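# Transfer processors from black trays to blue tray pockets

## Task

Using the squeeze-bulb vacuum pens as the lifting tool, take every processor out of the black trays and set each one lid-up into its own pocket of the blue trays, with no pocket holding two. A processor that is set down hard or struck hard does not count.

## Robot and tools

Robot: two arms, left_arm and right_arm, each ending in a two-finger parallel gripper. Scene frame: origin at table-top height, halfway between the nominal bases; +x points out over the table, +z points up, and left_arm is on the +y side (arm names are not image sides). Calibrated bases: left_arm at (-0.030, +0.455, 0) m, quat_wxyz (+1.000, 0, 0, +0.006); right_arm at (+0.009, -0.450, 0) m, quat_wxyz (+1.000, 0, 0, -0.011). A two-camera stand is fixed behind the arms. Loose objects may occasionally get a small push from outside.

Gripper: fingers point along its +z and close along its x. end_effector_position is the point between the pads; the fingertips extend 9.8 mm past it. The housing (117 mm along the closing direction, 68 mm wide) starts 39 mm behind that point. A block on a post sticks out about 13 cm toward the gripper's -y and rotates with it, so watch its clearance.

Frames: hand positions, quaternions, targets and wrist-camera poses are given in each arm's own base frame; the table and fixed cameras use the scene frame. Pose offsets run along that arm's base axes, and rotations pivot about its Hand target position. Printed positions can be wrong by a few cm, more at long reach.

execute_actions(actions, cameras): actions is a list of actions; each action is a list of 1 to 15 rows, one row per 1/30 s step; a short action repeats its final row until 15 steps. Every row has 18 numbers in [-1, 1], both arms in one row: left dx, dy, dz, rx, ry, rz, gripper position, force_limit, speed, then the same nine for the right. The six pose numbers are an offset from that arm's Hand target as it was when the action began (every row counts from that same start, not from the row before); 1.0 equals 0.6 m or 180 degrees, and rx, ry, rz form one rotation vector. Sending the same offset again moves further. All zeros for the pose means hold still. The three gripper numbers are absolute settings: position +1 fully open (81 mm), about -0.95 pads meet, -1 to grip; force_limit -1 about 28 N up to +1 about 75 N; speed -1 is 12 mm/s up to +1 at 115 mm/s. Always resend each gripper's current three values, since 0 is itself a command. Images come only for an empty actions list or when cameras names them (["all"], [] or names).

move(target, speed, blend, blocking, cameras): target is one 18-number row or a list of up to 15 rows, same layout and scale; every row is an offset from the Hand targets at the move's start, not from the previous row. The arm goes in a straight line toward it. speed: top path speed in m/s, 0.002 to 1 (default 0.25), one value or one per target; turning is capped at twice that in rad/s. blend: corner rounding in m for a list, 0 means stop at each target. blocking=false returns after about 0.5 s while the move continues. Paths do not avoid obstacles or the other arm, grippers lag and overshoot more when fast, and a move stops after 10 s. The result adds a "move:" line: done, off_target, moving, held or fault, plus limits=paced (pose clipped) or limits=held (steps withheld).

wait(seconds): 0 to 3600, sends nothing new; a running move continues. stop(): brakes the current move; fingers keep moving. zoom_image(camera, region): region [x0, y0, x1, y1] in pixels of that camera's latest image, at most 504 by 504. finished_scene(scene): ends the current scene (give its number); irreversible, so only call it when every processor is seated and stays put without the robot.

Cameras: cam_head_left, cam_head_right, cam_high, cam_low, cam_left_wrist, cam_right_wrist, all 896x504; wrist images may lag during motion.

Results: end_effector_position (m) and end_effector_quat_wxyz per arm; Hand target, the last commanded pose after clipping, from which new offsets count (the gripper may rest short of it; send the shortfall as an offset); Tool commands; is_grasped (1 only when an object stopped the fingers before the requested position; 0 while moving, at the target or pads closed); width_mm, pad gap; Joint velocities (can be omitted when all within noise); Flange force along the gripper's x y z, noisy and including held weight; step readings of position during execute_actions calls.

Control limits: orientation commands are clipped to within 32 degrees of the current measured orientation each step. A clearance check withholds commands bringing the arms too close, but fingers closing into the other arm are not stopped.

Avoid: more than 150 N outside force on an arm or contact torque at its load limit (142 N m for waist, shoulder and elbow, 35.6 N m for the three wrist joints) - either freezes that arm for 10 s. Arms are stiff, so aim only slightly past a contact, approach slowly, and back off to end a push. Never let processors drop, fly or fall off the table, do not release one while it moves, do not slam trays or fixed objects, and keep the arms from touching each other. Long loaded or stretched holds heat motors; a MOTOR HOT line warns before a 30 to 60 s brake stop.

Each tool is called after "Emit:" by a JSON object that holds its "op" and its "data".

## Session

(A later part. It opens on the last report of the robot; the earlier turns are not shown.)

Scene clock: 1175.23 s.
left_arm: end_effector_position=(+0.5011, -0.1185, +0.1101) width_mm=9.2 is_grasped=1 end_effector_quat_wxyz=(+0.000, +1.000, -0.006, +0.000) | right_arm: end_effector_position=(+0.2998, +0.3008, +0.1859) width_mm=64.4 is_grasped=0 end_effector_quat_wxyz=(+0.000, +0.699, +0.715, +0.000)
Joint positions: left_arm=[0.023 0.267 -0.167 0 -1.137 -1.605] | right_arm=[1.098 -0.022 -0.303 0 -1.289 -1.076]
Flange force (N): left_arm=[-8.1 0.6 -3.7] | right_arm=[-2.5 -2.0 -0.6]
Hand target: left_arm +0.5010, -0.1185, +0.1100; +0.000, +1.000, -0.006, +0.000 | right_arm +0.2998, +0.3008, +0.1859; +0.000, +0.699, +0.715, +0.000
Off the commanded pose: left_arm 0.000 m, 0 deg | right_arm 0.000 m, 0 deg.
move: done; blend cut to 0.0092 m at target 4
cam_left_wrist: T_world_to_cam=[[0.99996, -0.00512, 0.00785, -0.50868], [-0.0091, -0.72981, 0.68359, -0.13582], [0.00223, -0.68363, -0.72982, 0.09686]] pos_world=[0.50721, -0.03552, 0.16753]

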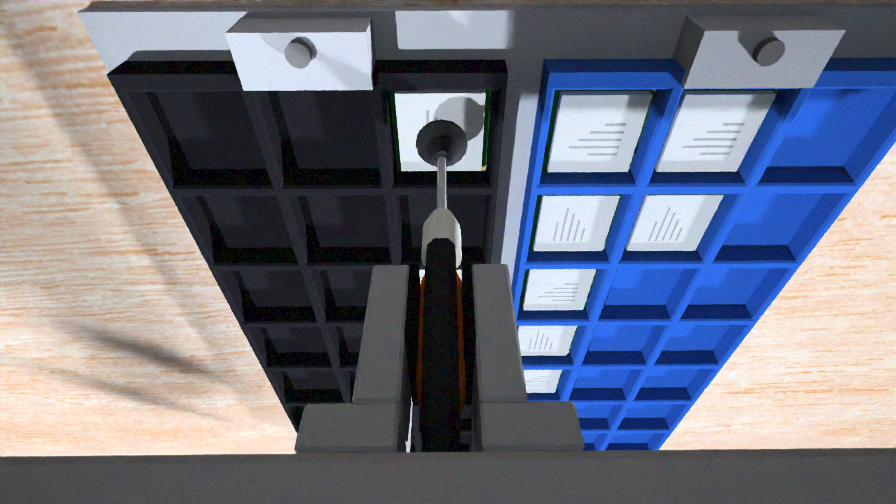

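Emit:
{"op": "move", "data": {"target": [[0,-0.0023,0,0,0,0,-0.98,0,-0.3,0,0,0,0,0,0,0.6,0,-0.3],[0,-0.0023,-0.0217,0,0,0,-0.98,0,-0.3,0,0,0,0,0,0,0.6,0,-0.3],[0,-0.0023,-0.0217,0,0,0,-0.4,0,0,0,0,0,0,0,0,0.6,0,-0.3],[0,-0.0023,-0.02,0,0,0,-0.67,0,-0.5,0,0,0,0,0,0,0.6,0,-0.3],[0,-0.0023,0.0233,0,0,0,-0.67,0,-0.5,0,0,0,0,0,0,0.6,0,-0.3],[0.1762,-0.1578,0.0233,0,0,0,-0.67,0,-0.5,0,0,0,0,0,0,0.6,0,-0.3],[0.1762,-0.1578,-0.0092,0,0,0,-0.67,0,-0.5,0,0,0,0,0,0,0.6,0,-0.3]], "speed": [0.04,0.02,0.02,0.03,0.05,0.15,0.06], "cameras": ["cam_left_wrist"]}}

Emit:
{"op": "zoom_image", "data": {"camera": "cam_left_wrist", "region": [350, 50, 600, 250]}}

Scene clock: 1190.03 s.
left_arm: end_effector_position=(+0.6068, -0.2131, +0.1045) width_mm=11.7 is_grasped=0 end_effector_quat_wxyz=(+0.000, +1.000, -0.006, +0.000) | right_arm: end_effector_position=(+0.2998, +0.3008, +0.1859) width_mm=64.4 is_grasped=0 end_effector_quat_wxyz=(+0.000, +0.699, +0.715, +0.000)
Joint positions: left_arm=[-0.134 0.572 0.251 0 -1.25 -1.448] | right_arm=[1.098 -0.022 -0.303 0 -1.289 -1.076]
Flange force (N): left_arm=[-11.6 -1.9 -3.6] | right_arm=[-2.7 -1.8 -0.2]
Hand target: left_arm +0.6068, -0.2132, +0.1045; +0.000, +1.000, -0.006, +0.000 | right_arm +0.2998, +0.3008, +0.1859; +0.000, +0.699, +0.715, +0.000
Off the commanded pose: left_arm 0.000 m, 0 deg | right_arm 0.000 m, 0 deg.
move: done
cam_left_wrist: T_world_to_cam=[[0.99996, -0.00519, 0.00778, -0.61482], [-0.0091, -0.72986, 0.68354, -0.20021], [0.00213, -0.68358, -0.72987, 0.02794]] pos_world=[0.61291, -0.13022, 0.16203]

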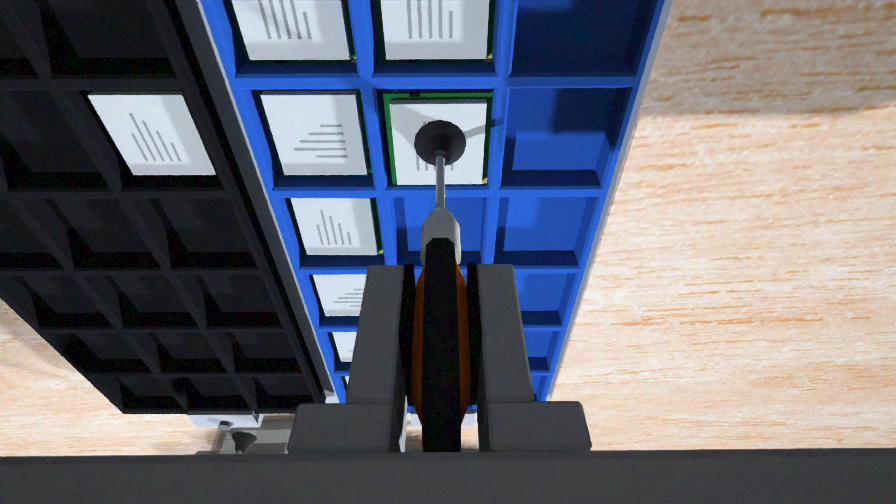

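Scaled by 2.016 from the camera's image (finer frame: 1280x720).

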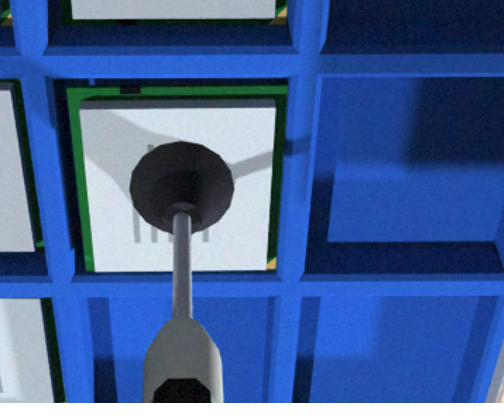

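Emit:
{"op": "move", "data": {"target": [[0,0,-0.0112,0,0,0,-0.67,0,-0.5,0,0,0,0,0,0,0.6,0,-0.3],[0,0,-0.0112,0,0,0,-0.98,0,-0.3,0,0,0,0,0,0,0.6,0,-0.3],[0,0,0.04,0,0,0,-0.98,0,-0.3,0,0,0,0,0,0,0.6,0,-0.3],[-0.178,0.0065,0.04,0,0,0,-0.98,0,-0.3,0,0,0,0,0,0,0.6,0,-0.3],[-0.178,0.0065,0.0092,0,0,0,-0.98,0,-0.3,0,0,0,0,0,0,0.6,0,-0.3]], "speed": [0.02,0.02,0.06,0.15,0.08], "blend": [0,0,0,0.01,0], "cameras": ["cam_left_wrist"]}}

Emit:
{"op": "zoom_image", "data": {"camera": "cam_left_wrist", "region": [350, 50, 600, 250]}}

Scene clock: 1208.43 s.
left_arm: end_effector_position=(+0.5000, -0.2093, +0.1101) width_mm=9.2 is_grasped=1 end_effector_quat_wxyz=(+0.000, +1.000, -0.006, +0.000) | right_arm: end_effector_position=(+0.2998, +0.3008, +0.1859) width_mm=64.4 is_grasped=0 end_effector_quat_wxyz=(+0.000, +0.699, +0.715, +0.000)
Joint positions: left_arm=[-0.154 0.329 -0.085 0 -1.156 -1.428] | right_arm=[1.098 -0.022 -0.303 0 -1.289 -1.076]
Flange force (N): left_arm=[-9.2 -1.5 -3.9] | right_arm=[-2.8 -2.1 0.1]
Hand target: left_arm +0.5000, -0.2093, +0.1100; +0.000, +1.000, -0.006, +0.000 | right_arm +0.2998, +0.3008, +0.1859; +0.000, +0.699, +0.715, +0.000
Off the commanded pose: left_arm 0.000 m, 0 deg | right_arm 0.000 m, 0 deg.
move: done; blend cut to 0.0092 m at target 4
cam_left_wrist: T_world_to_cam=[[0.99996, -0.00519, 0.00778, -0.50804], [-0.0091, -0.72981, 0.68359, -0.2021], [0.00213, -0.68363, -0.72982, 0.03483]] pos_world=[0.50611, -0.12632, 0.16753]

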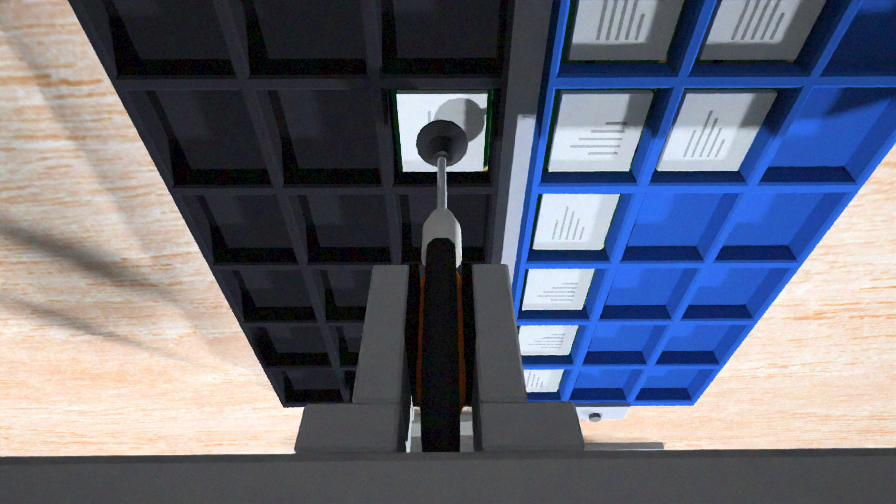

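Scaled by 2.016 from the camera's image (finer frame: 1280x720).

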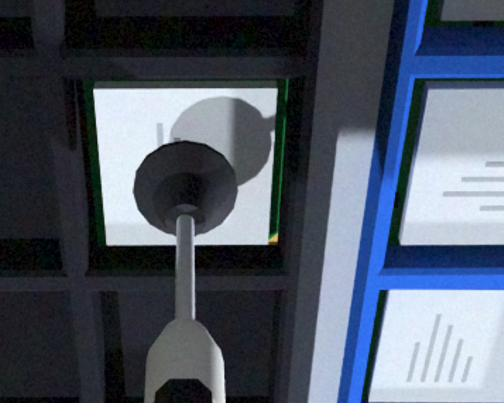

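Emit:
{"op": "move", "data": {"target": [[0.0005,-0.0023,0,0,0,0,-0.98,0,-0.3,0,0,0,0,0,0,0.6,0,-0.3],[0.0005,-0.0023,-0.0217,0,0,0,-0.98,0,-0.3,0,0,0,0,0,0,0.6,0,-0.3],[0.0005,-0.0023,-0.0217,0,0,0,-0.4,0,0,0,0,0,0,0,0,0.6,0,-0.3],[0.0005,-0.0023,-0.02,0,0,0,-0.67,0,-0.5,0,0,0,0,0,0,0.6,0,-0.3],[0.0005,-0.0023,0.0233,0,0,0,-0.67,0,-0.5,0,0,0,0,0,0,0.6,0,-0.3],[0.1772,-0.0817,0.0233,0,0,0,-0.67,0,-0.5,0,0,0,0,0,0,0.6,0,-0.3],[0.1772,-0.0817,-0.0092,0,0,0,-0.67,0,-0.5,0,0,0,0,0,0,0.6,0,-0.3]], "speed": [0.04,0.02,0.02,0.03,0.05,0.15,0.06], "cameras": ["cam_left_wrist"]}}

Emit:
{"op": "zoom_image", "data": {"camera": "cam_left_wrist", "region": [350, 50, 600, 250]}}

Scene clock: 1221.67 s.
left_arm: end_effector_position=(+0.6063, -0.2583, +0.1045) width_mm=11.7 is_grasped=0 end_effector_quat_wxyz=(+0.000, +1.000, -0.006, +0.000) | right_arm: end_effector_position=(+0.2998, +0.3008, +0.1859) width_mm=64.4 is_grasped=0 end_effector_quat_wxyz=(+0.000, +0.699, +0.715, +0.000)
Joint positions: left_arm=[-0.204 0.611 0.312 0 -1.272 -1.378] | right_arm=[1.098 -0.022 -0.303 0 -1.289 -1.076]
Flange force (N): left_arm=[-11.5 -3.0 -3.2] | right_arm=[-2.5 -2.4 0.1]
Hand target: left_arm +0.6063, -0.2583, +0.1045; +0.000, +1.000, -0.006, +0.000 | right_arm +0.2998, +0.3008, +0.1859; +0.000, +0.699, +0.715, +0.000
Off the commanded pose: left_arm 0.000 m, 0 deg | right_arm 0.000 m, 0 deg.
move: done
cam_left_wrist: T_world_to_cam=[[0.99996, -0.00519, 0.00778, -0.61455], [-0.0091, -0.72986, 0.68354, -0.23313], [0.00213, -0.68358, -0.72987, -0.00289]] pos_world=[0.61241, -0.17532, 0.16203]

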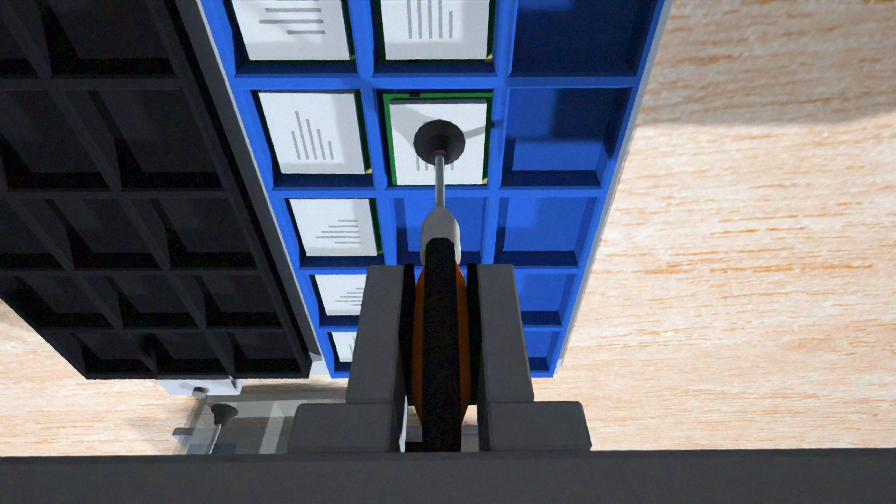

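Scaled by 2.016 from the camera's image (finer frame: 1280x720).

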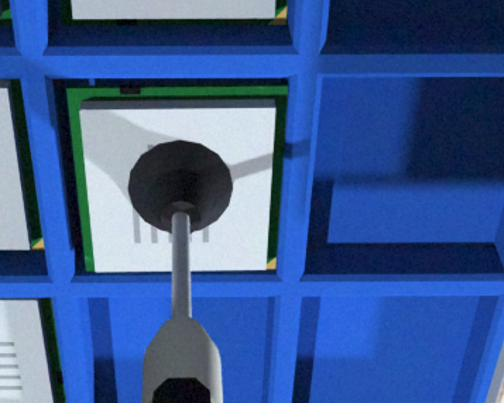

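Emit:
{"op": "move", "data": {"target": [[0,0,-0.0112,0,0,0,-0.67,0,-0.5,0,0,0,0,0,0,0.6,0,-0.3],[0,0,-0.0112,0,0,0,-0.98,0,-0.3,0,0,0,0,0,0,0.6,0,-0.3],[0,0,0.19,0,0,0,-0.98,0,-0.3,0,0,0,0,0,0,0.6,0,-0.3],[-0.1872,-0.3687,0.19,0,0,0,-0.98,0,-0.3,0,0,0,0,0,0,0.6,0,-0.3],[-0.1872,-0.3687,0.12,0,0,0,-0.98,0,-0.3,0,0,0,0,0,0,0.6,0,-0.3]], "speed": [0.02,0.02,0.1,0.2,0.1], "cameras": ["cam_left_wrist","cam_head_left","cam_high"]}}

Emit:
{"op": "zoom_image", "data": {"camera": "cam_left_wrist", "region": [300, 50, 600, 290]}}

Emit:
{"op": "zoom_image", "data": {"camera": "cam_high", "region": [250, 180, 600, 350]}}

Scene clock: 1240.67 s.
left_arm: end_effector_position=(+0.4940, -0.4795, +0.1765) width_mm=9.2 is_grasped=1 end_effector_quat_wxyz=(+0.000, +1.000, -0.006, +0.000) | right_arm: end_effector_position=(+0.2998, +0.3008, +0.1859) width_mm=64.4 is_grasped=0 end_effector_quat_wxyz=(+0.000, +0.699, +0.715, +0.000)
Joint positions: left_arm=[-0.581 0.651 0.546 0 -1.466 -1.002] | right_arm=[1.098 -0.022 -0.303 0 -1.289 -1.076]
Flange force (N): left_arm=[-11.2 -7.7 -1.7] | right_arm=[-2.8 -1.7 -0.5]
Hand target: left_arm +0.4940, -0.4795, +0.1765; +0.000, +1.000, -0.006, +0.000 | right_arm +0.2998, +0.3008, +0.1859; +0.000, +0.699, +0.715, +0.000
Off the commanded pose: left_arm 0.000 m, 0 deg | right_arm 0.000 m, 0 deg.
move: done
cam_left_wrist: T_world_to_cam=[[0.99996, -0.0052, 0.00792, -0.504], [-0.0092, -0.7299, 0.68349, -0.44477], [0.00223, -0.68353, -0.72992, -0.10132]] pos_world=[0.50011, -0.39652, 0.23403]
Images, in order (width x height): cam_head_left 896x504, cam_high 896x504, cam_left_wrist 896x504.

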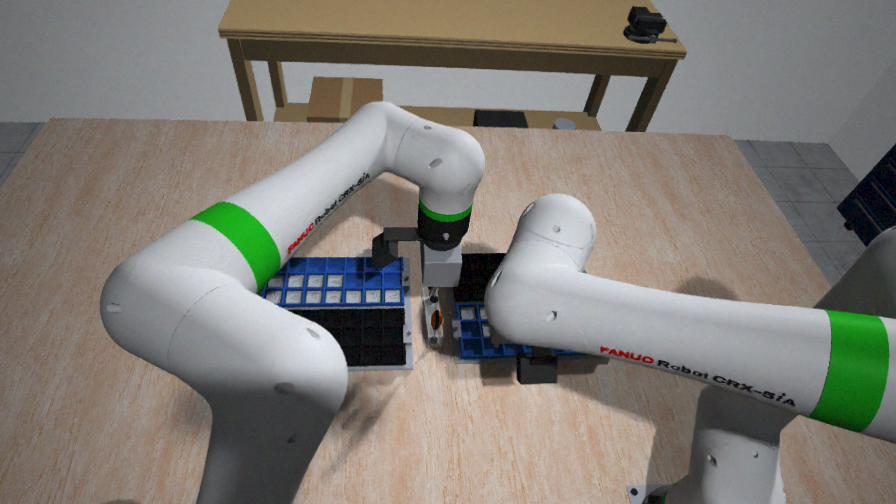

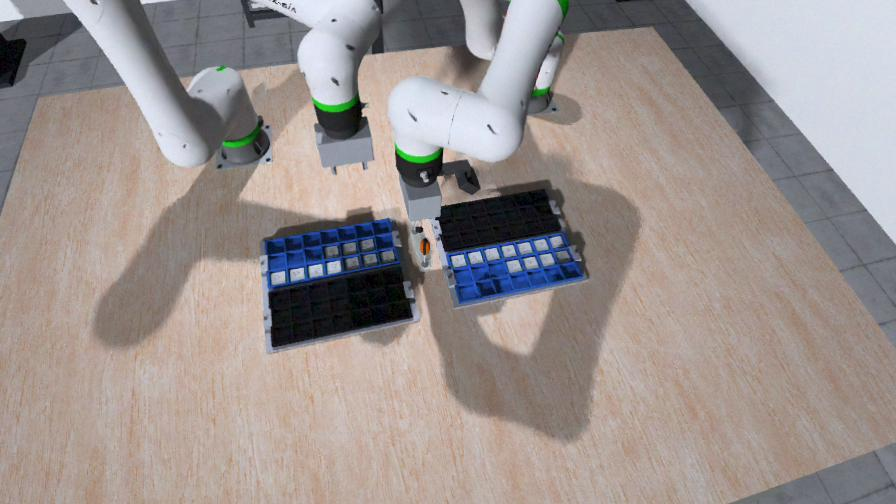

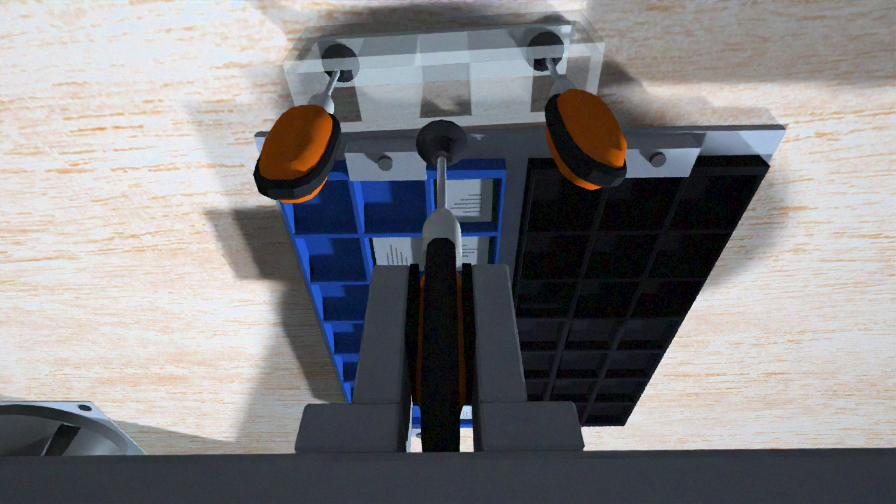

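Scaled by 1.680 from the camera's image (finer frame: 1280x720).

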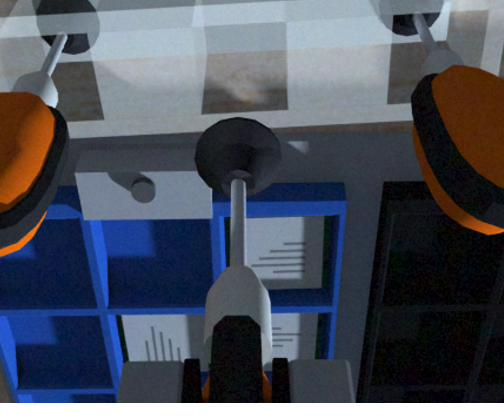

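Scaled by 1.440 from the camera's image (finer frame: 1280x720).

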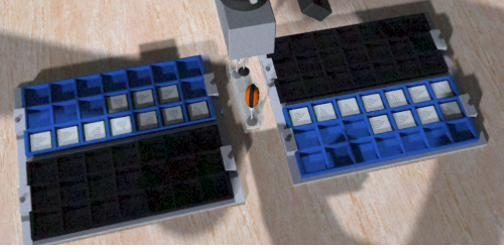

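Emit:
{"op": "move", "data": {"target": [[0,0,-0.083,0,0,0,-0.98,0,-0.3,0,0,0,0,0,0,0.6,0,-0.3]], "speed": [0.08], "cameras": ["cam_left_wrist"]}}

Emit:
{"op": "zoom_image", "data": {"camera": "cam_left_wrist", "region": [300, 30, 600, 270]}}

Scene clock: 1247.70 s.
left_arm: end_effector_position=(+0.4940, -0.4795, +0.1267) width_mm=9.2 is_grasped=1 end_effector_quat_wxyz=(+0.000, +1.000, -0.006, +0.000) | right_arm: end_effector_position=(+0.2998, +0.3008, +0.1859) width_mm=64.4 is_grasped=0 end_effector_quat_wxyz=(+0.000, +0.699, +0.715, +0.000)
Joint positions: left_arm=[-0.581 0.673 0.463 0 -1.362 -1.002] | right_arm=[1.098 -0.022 -0.303 0 -1.289 -1.076]
Flange force (N): left_arm=[-11.6 -8.0 -2.7] | right_arm=[-2.5 -2.5 0.0]
Hand target: left_arm +0.4940, -0.4795, +0.1267; +0.000, +1.000, -0.006, +0.000 | right_arm +0.2998, +0.3008, +0.1859; +0.000, +0.699, +0.715, +0.000
Off the commanded pose: left_arm 0.000 m, 0 deg | right_arm 0.000 m, 0 deg.
move: done
cam_left_wrist: T_world_to_cam=[[0.99996, -0.00519, 0.00792, -0.5036], [-0.0092, -0.72986, 0.68354, -0.41073], [0.00223, -0.68358, -0.72987, -0.1377]] pos_world=[0.50011, -0.39652, 0.18423]

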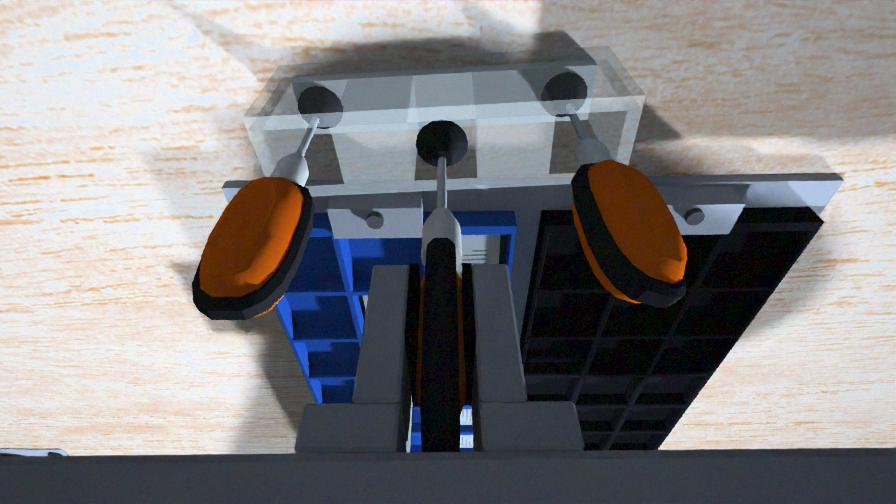

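Scaled by 1.680 from the camera's image (finer frame: 1280x720).

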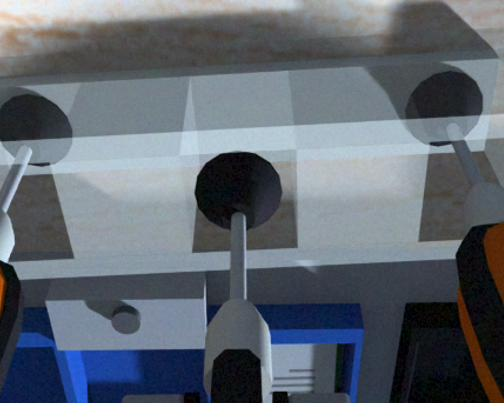

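Emit:
{"op": "move", "data": {"target": [[0,-0.0015,-0.005,0,0,0,-0.98,0,-0.3,0,0,0,0,0,0,0.6,0,-0.3],[0,-0.0015,-0.035,0,0,0,-0.98,0,-0.3,0,0,0,0,0,0,0.6,0,-0.3]], "speed": [0.03], "cameras": ["cam_left_wrist"]}}

Emit:
{"op": "zoom_image", "data": {"camera": "cam_left_wrist", "region": [300, 30, 600, 270]}}

speed must be one number or one for each of the 2 targets, got a list of 1; nothing of the call was run

Scaled by 1.680 from the camera's image (finer frame: 1280x720).

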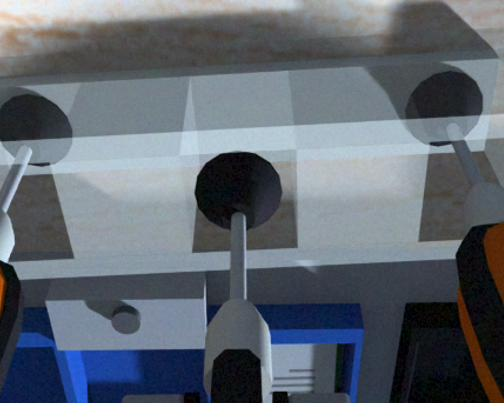

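Emit:
{"op": "move", "data": {"target": [[0,-0.0015,-0.005,0,0,0,-0.98,0,-0.3,0,0,0,0,0,0,0.6,0,-0.3],[0,-0.0015,-0.035,0,0,0,-0.98,0,-0.3,0,0,0,0,0,0,0.6,0,-0.3]], "speed": 0.03, "cameras": ["cam_left_wrist"]}}

Emit:
{"op": "zoom_image", "data": {"camera": "cam_left_wrist", "region": [300, 30, 600, 270]}}

Scene clock: 1260.07 s.
left_arm: end_effector_position=(+0.4940, -0.4804, +0.1057) width_mm=9.2 is_grasped=1 end_effector_quat_wxyz=(+0.000, +1.000, -0.006, +0.000) | right_arm: end_effector_position=(+0.2998, +0.3008, +0.1859) width_mm=64.4 is_grasped=0 end_effector_quat_wxyz=(+0.000, +0.699, +0.715, +0.000)
Joint positions: left_arm=[-0.582 0.687 0.437 0 -1.32 -1] | right_arm=[1.098 -0.022 -0.303 0 -1.289 -1.076]
Flange force (N): left_arm=[-9.6 -7.1 -2.6] | right_arm=[-2.5 -2.5 -0.2]
Hand target: left_arm +0.4940, -0.4804, +0.1057; +0.000, +1.000, -0.006, +0.000 | right_arm +0.2998, +0.3008, +0.1859; +0.000, +0.699, +0.715, +0.000
Off the commanded pose: left_arm 0.000 m, 0 deg | right_arm 0.000 m, 0 deg.
move: done
cam_left_wrist: T_world_to_cam=[[0.99996, -0.00519, 0.00778, -0.50342], [-0.0091, -0.72981, 0.68359, -0.39714], [0.00213, -0.68363, -0.72982, -0.15369]] pos_world=[0.50011, -0.39752, 0.16323]

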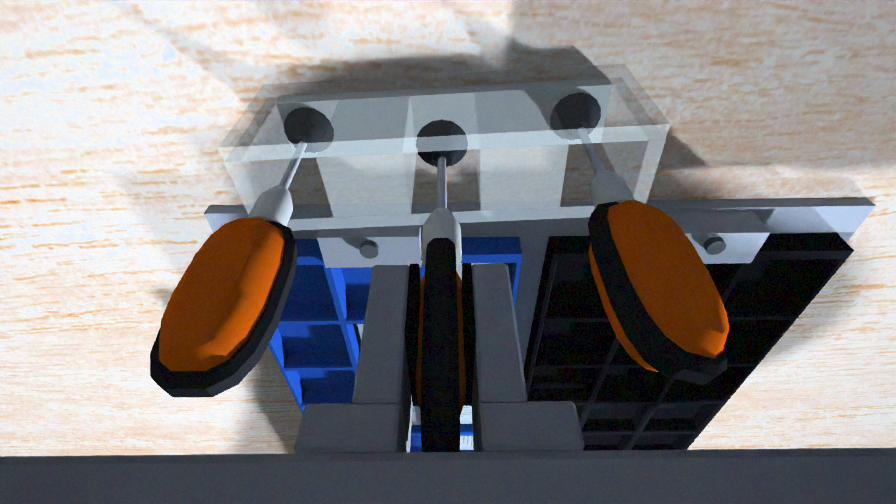

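Scaled by 1.680 from the camera's image (finer frame: 1280x720).

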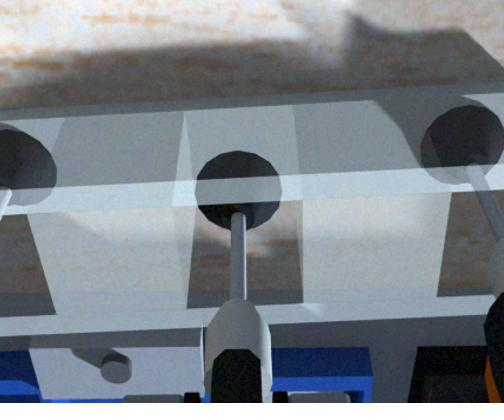

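Emit:
{"op": "move", "data": {"target": [[0.001,0.0005,-0.021,0,0,0,-0.98,0,-0.3,0,0,0,0,0,0,0.6,0,-0.3]], "speed": 0.03, "cameras": ["cam_left_wrist"]}}

Scene clock: 1264.57 s.
left_arm: end_effector_position=(+0.4946, -0.4801, +0.0931) width_mm=9.2 is_grasped=1 end_effector_quat_wxyz=(+0.000, +1.000, -0.006, +0.000) | right_arm: end_effector_position=(+0.2998, +0.3008, +0.1859) width_mm=64.4 is_grasped=0 end_effector_quat_wxyz=(+0.000, +0.699, +0.715, +0.000)
Joint positions: left_arm=[-0.581 0.697 0.422 0 -1.296 -1.001] | right_arm=[1.098 -0.022 -0.303 0 -1.289 -1.076]
Flange force (N): left_arm=[-10.4 -7.4 -2.8] | right_arm=[-2.4 -1.5 -0.4]
Hand target: left_arm +0.4946, -0.4801, +0.0931; +0.000, +1.000, -0.006, +0.000 | right_arm +0.2998, +0.3008, +0.1859; +0.000, +0.699, +0.715, +0.000
Off the commanded pose: left_arm 0.000 m, 0 deg | right_arm 0.000 m, 0 deg.
move: done
cam_left_wrist: T_world_to_cam=[[0.99996, -0.00519, 0.00778, -0.50392], [-0.0091, -0.72986, 0.68354, -0.38824], [0.00213, -0.68358, -0.72987, -0.16259]] pos_world=[0.50071, -0.39712, 0.15063]

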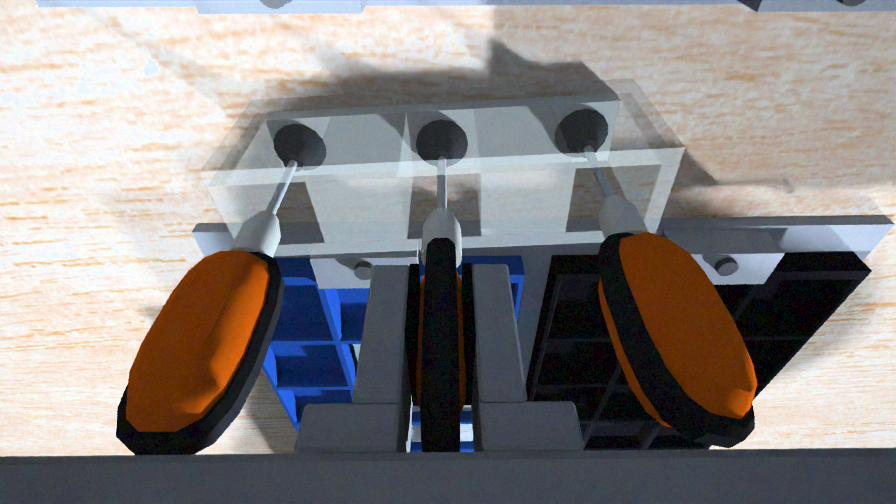

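Emit:
{"op": "move", "data": {"target": [[0,0.0003,-0.0018,0,0,0,-0.98,0,-0.3,0,0,0,0,0,0,0.6,0,-0.3],[0,0.0003,-0.0018,0,0,0,-0.27,0,-0.6,0,0,0,0,0,0,0.6,0,-0.3],[0,0.0003,0.12,0,0,0,-0.27,0,-0.6,0,0,0,0,0,0,0.6,0,-0.3],[0,0.25,0.25,0,0,0,-0.27,0,-0.6,0,0,0,0,0,0,0.6,0,-0.3]], "speed": [0.02,0.02,0.06,0.2], "cameras": ["all"]}}

Emit:
{"op": "zoom_image", "data": {"camera": "cam_high", "region": [250, 180, 600, 350]}}

Emit:
{"op": "zoom_image", "data": {"camera": "cam_right_wrist", "region": [30, 120, 530, 420]}}

Scene clock: 1275.23 s.
left_arm: end_effector_position=(+0.4946, -0.3301, +0.2431) width_mm=28.3 is_grasped=0 end_effector_quat_wxyz=(+0.000, +1.000, -0.006, +0.000) | right_arm: end_effector_position=(+0.2998, +0.3008, +0.1859) width_mm=64.4 is_grasped=0 end_effector_quat_wxyz=(+0.000, +0.699, +0.715, +0.000)
Joint positions: left_arm=[-0.368 0.379 0.301 0 -1.494 -1.214] | right_arm=[1.098 -0.022 -0.303 0 -1.289 -1.076]
Flange force (N): left_arm=[-9.9 -2.9 -0.9] | right_arm=[-2.6 -2.2 -0.1]
Hand target: left_arm +0.4946, -0.3301, +0.2431; +0.000, +1.000, -0.006, +0.000 | right_arm +0.2998, +0.3008, +0.1859; +0.000, +0.699, +0.715, +0.000
Off the commanded pose: left_arm 0.000 m, 0 deg | right_arm 0.000 m, 0 deg.
move: done
cam_left_wrist: T_world_to_cam=[[0.99996, -0.00519, 0.00778, -0.50431], [-0.0091, -0.72986, 0.68354, -0.38137], [0.00213, -0.68358, -0.72987, 0.04936]] pos_world=[0.50071, -0.24722, 0.30063]
cam_right_wrist: T_world_to_cam=[[-0.00801, 0.99979, -0.01881, -0.29147], [0.74529, 0.01851, 0.66648, -0.33507], [0.66669, -0.00868, -0.74529, 0.0419]] pos_world=[0.21946, 0.29798, 0.24906]

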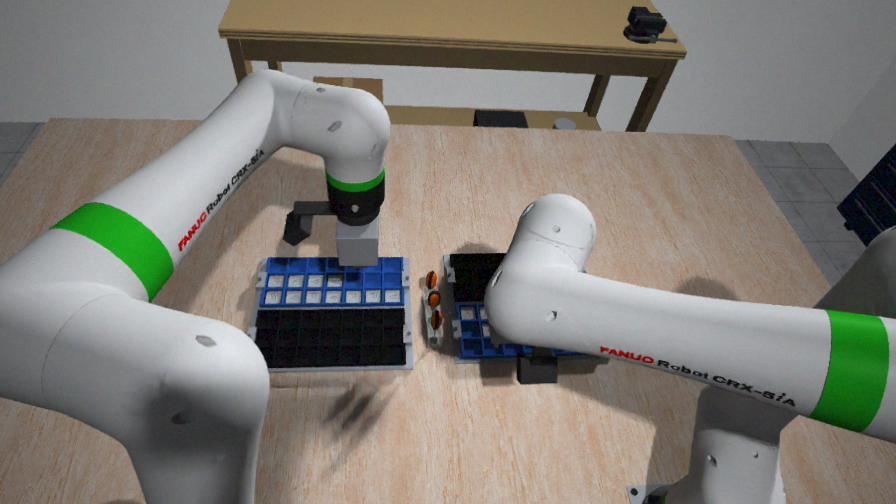

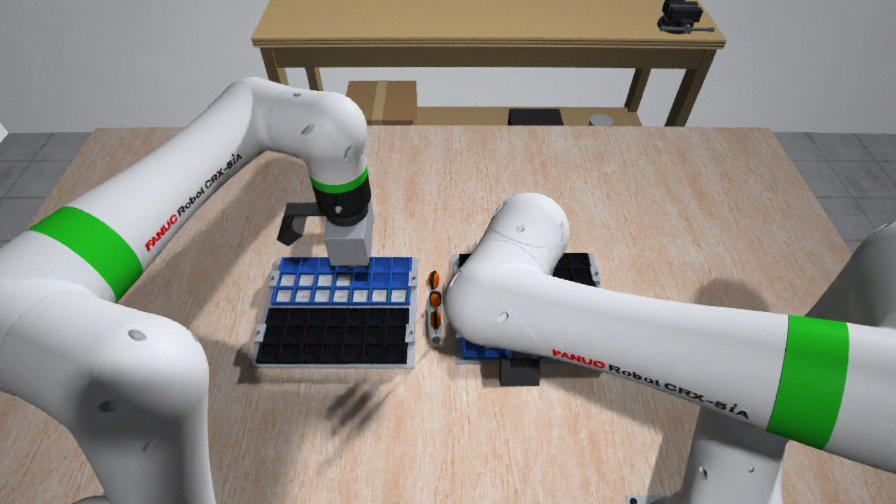

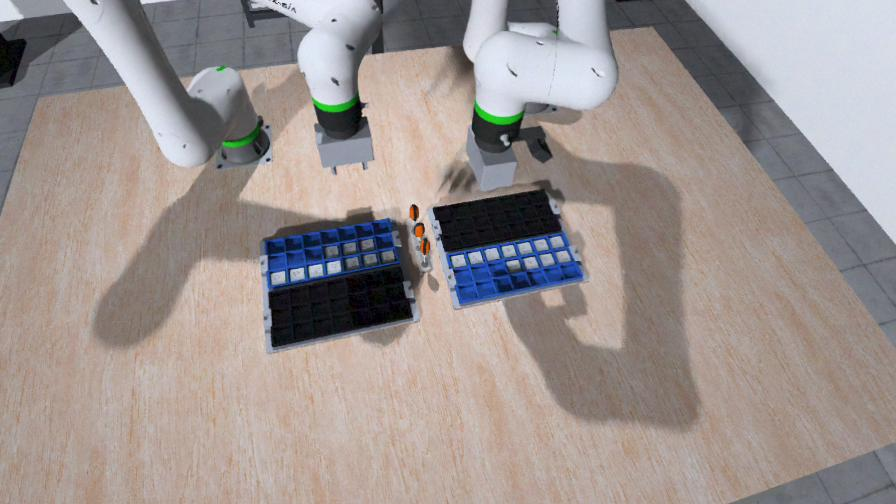

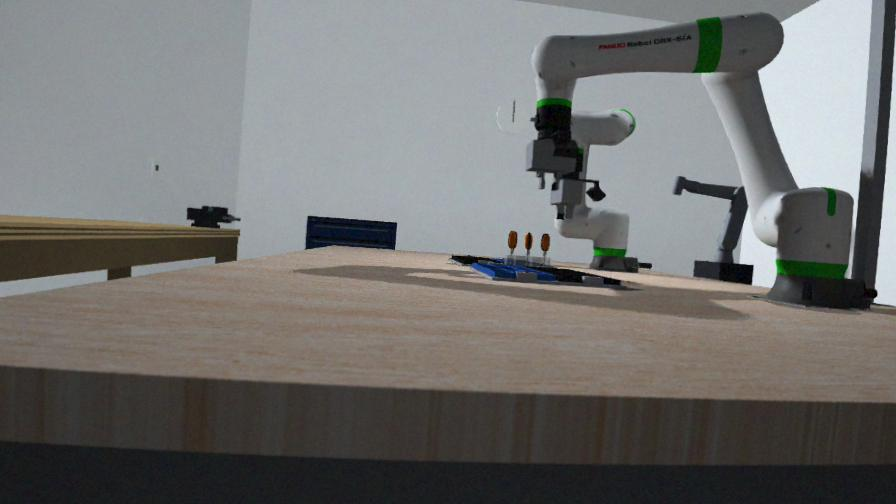

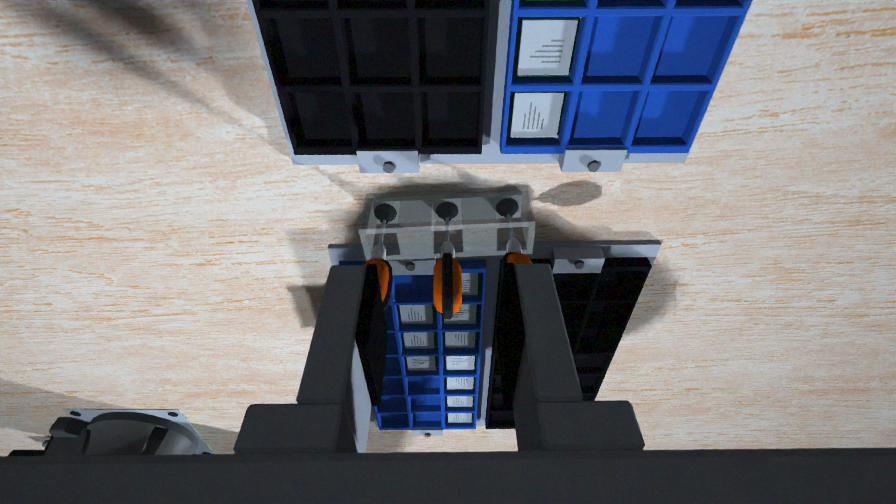

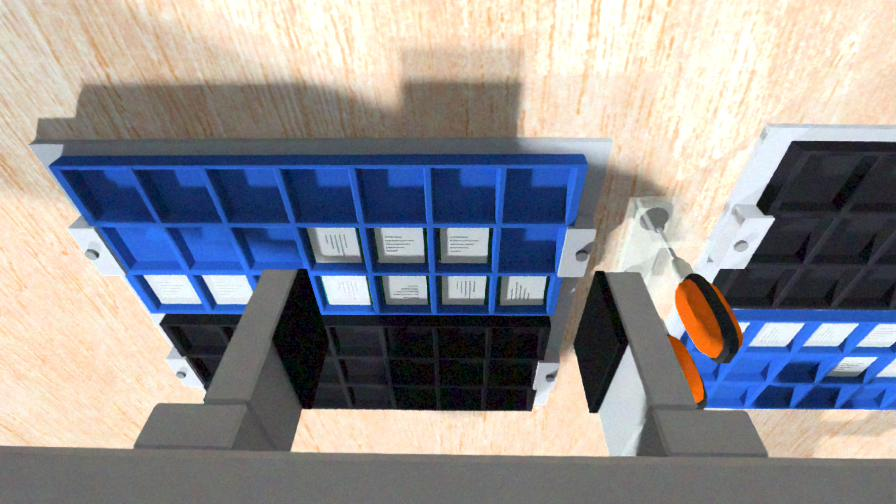

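Scaled by 1.440 from the camera's image (finer frame: 1280x720).

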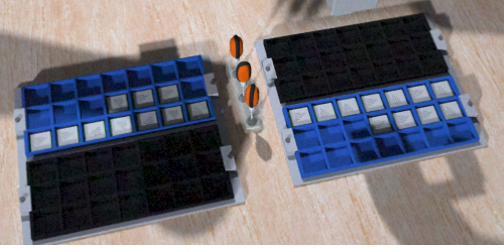

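Scaled by 1.008 from the camera's image (finer frame: 1280x720).

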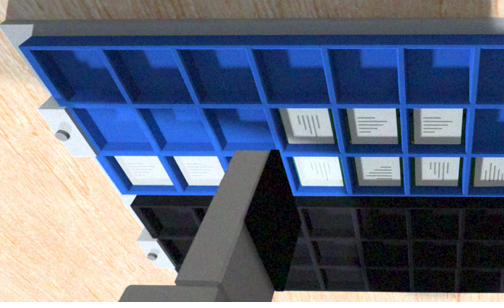

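Emit:
{"op": "move", "data": {"target": [[0.186,0.15,-0.05,0,0,0,-0.27,0,-0.6,0,0,0,0,0,0,0.6,0,-0.3]], "speed": 0.2, "cameras": ["cam_left_wrist","cam_high"]}}

Emit:
{"op": "zoom_image", "data": {"camera": "cam_left_wrist", "region": [250, 0, 650, 300]}}

Emit:
{"op": "zoom_image", "data": {"camera": "cam_high", "region": [430, 220, 600, 310]}}

Scene clock: 1284.73 s.
left_arm: end_effector_position=(+0.6061, -0.2401, +0.2131) width_mm=28.3 is_grasped=0 end_effector_quat_wxyz=(+0.000, +1.000, -0.006, +0.000) | right_arm: end_effector_position=(+0.2998, +0.3008, +0.1859) width_mm=64.4 is_grasped=0 end_effector_quat_wxyz=(+0.000, +0.699, +0.715, +0.000)
Joint positions: left_arm=[-0.176 0.538 0.459 0 -1.491 -1.406] | right_arm=[1.098 -0.022 -0.303 0 -1.289 -1.076]
Flange force (N): left_arm=[-11.7 -2.4 -1.2] | right_arm=[-2.7 -1.8 -0.4]
Hand target: left_arm +0.6062, -0.2401, +0.2131; +0.000, +1.000, -0.006, +0.000 | right_arm +0.2998, +0.3008, +0.1859; +0.000, +0.699, +0.715, +0.000
Off the commanded pose: left_arm 0.000 m, 0 deg | right_arm 0.000 m, 0 deg.
move: done
cam_left_wrist: T_world_to_cam=[[0.99996, -0.00519, 0.00778, -0.6152], [-0.0091, -0.72976, 0.68364, -0.29417], [0.00213, -0.68368, -0.72977, 0.08871]] pos_world=[0.61231, -0.15722, 0.27063]
Images, in order (width x height): cam_high 896x504, cam_left_wrist 896x504.

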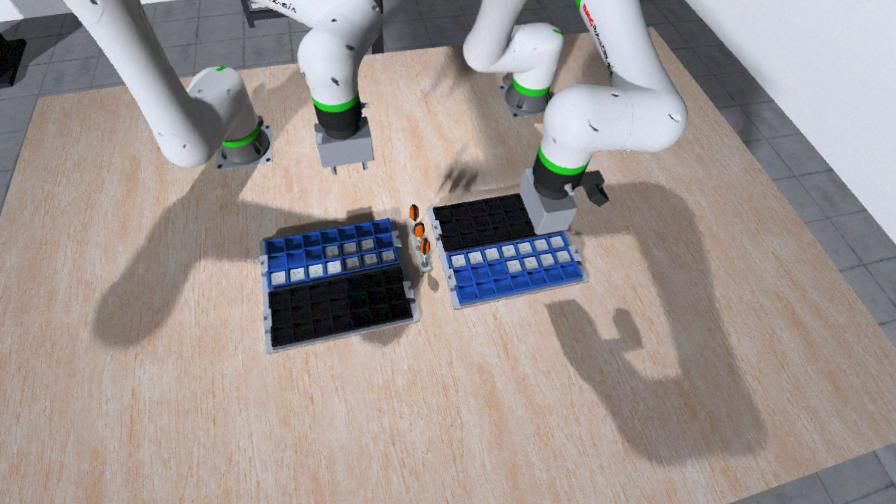

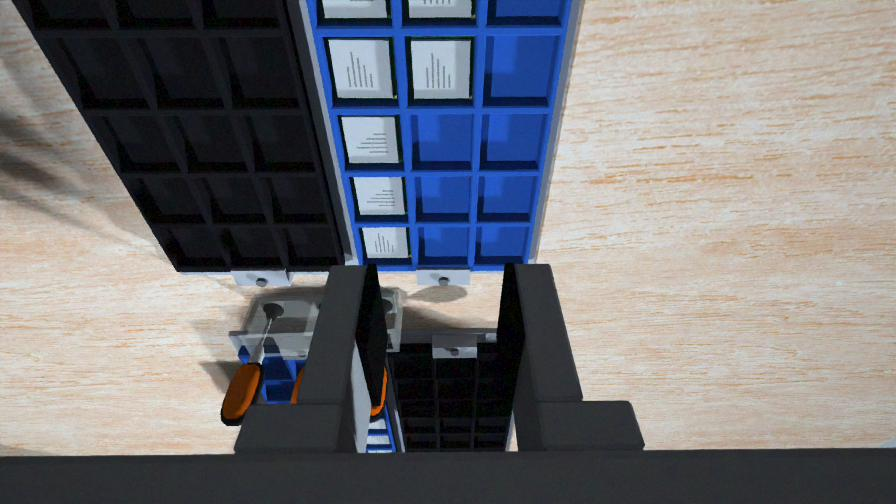

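Scaled by 1.260 from the camera's image (finer frame: 1280x720).

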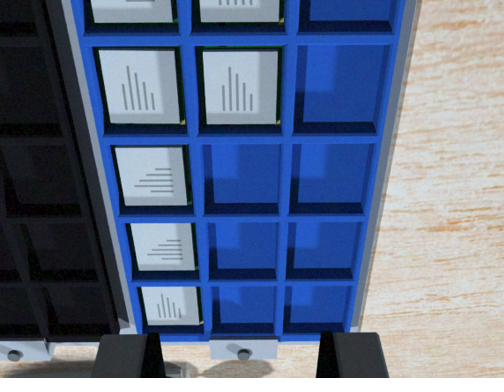

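Scaled by 2.965 from the camera's image (finer frame: 1280x720).

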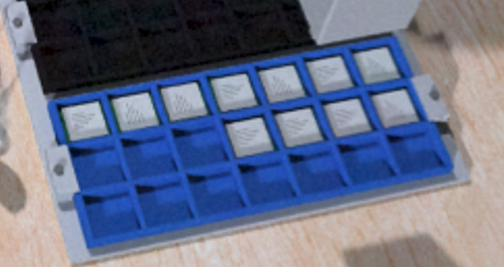

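Emit:
{"op": "zoom_image", "data": {"camera": "cam_high", "region": [250, 210, 430, 320]}}

Emit:
{"op": "finished_scene", "data": {"scene": 1}}

Scaled by 2.800 from the camera's image (finer frame: 1280x720).

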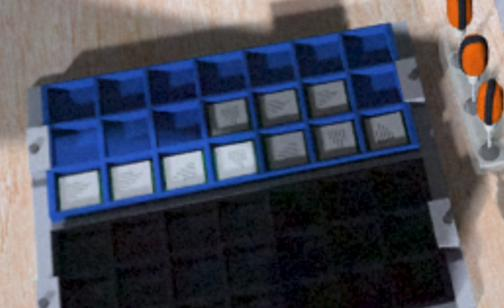

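The scene is finished: the task was done.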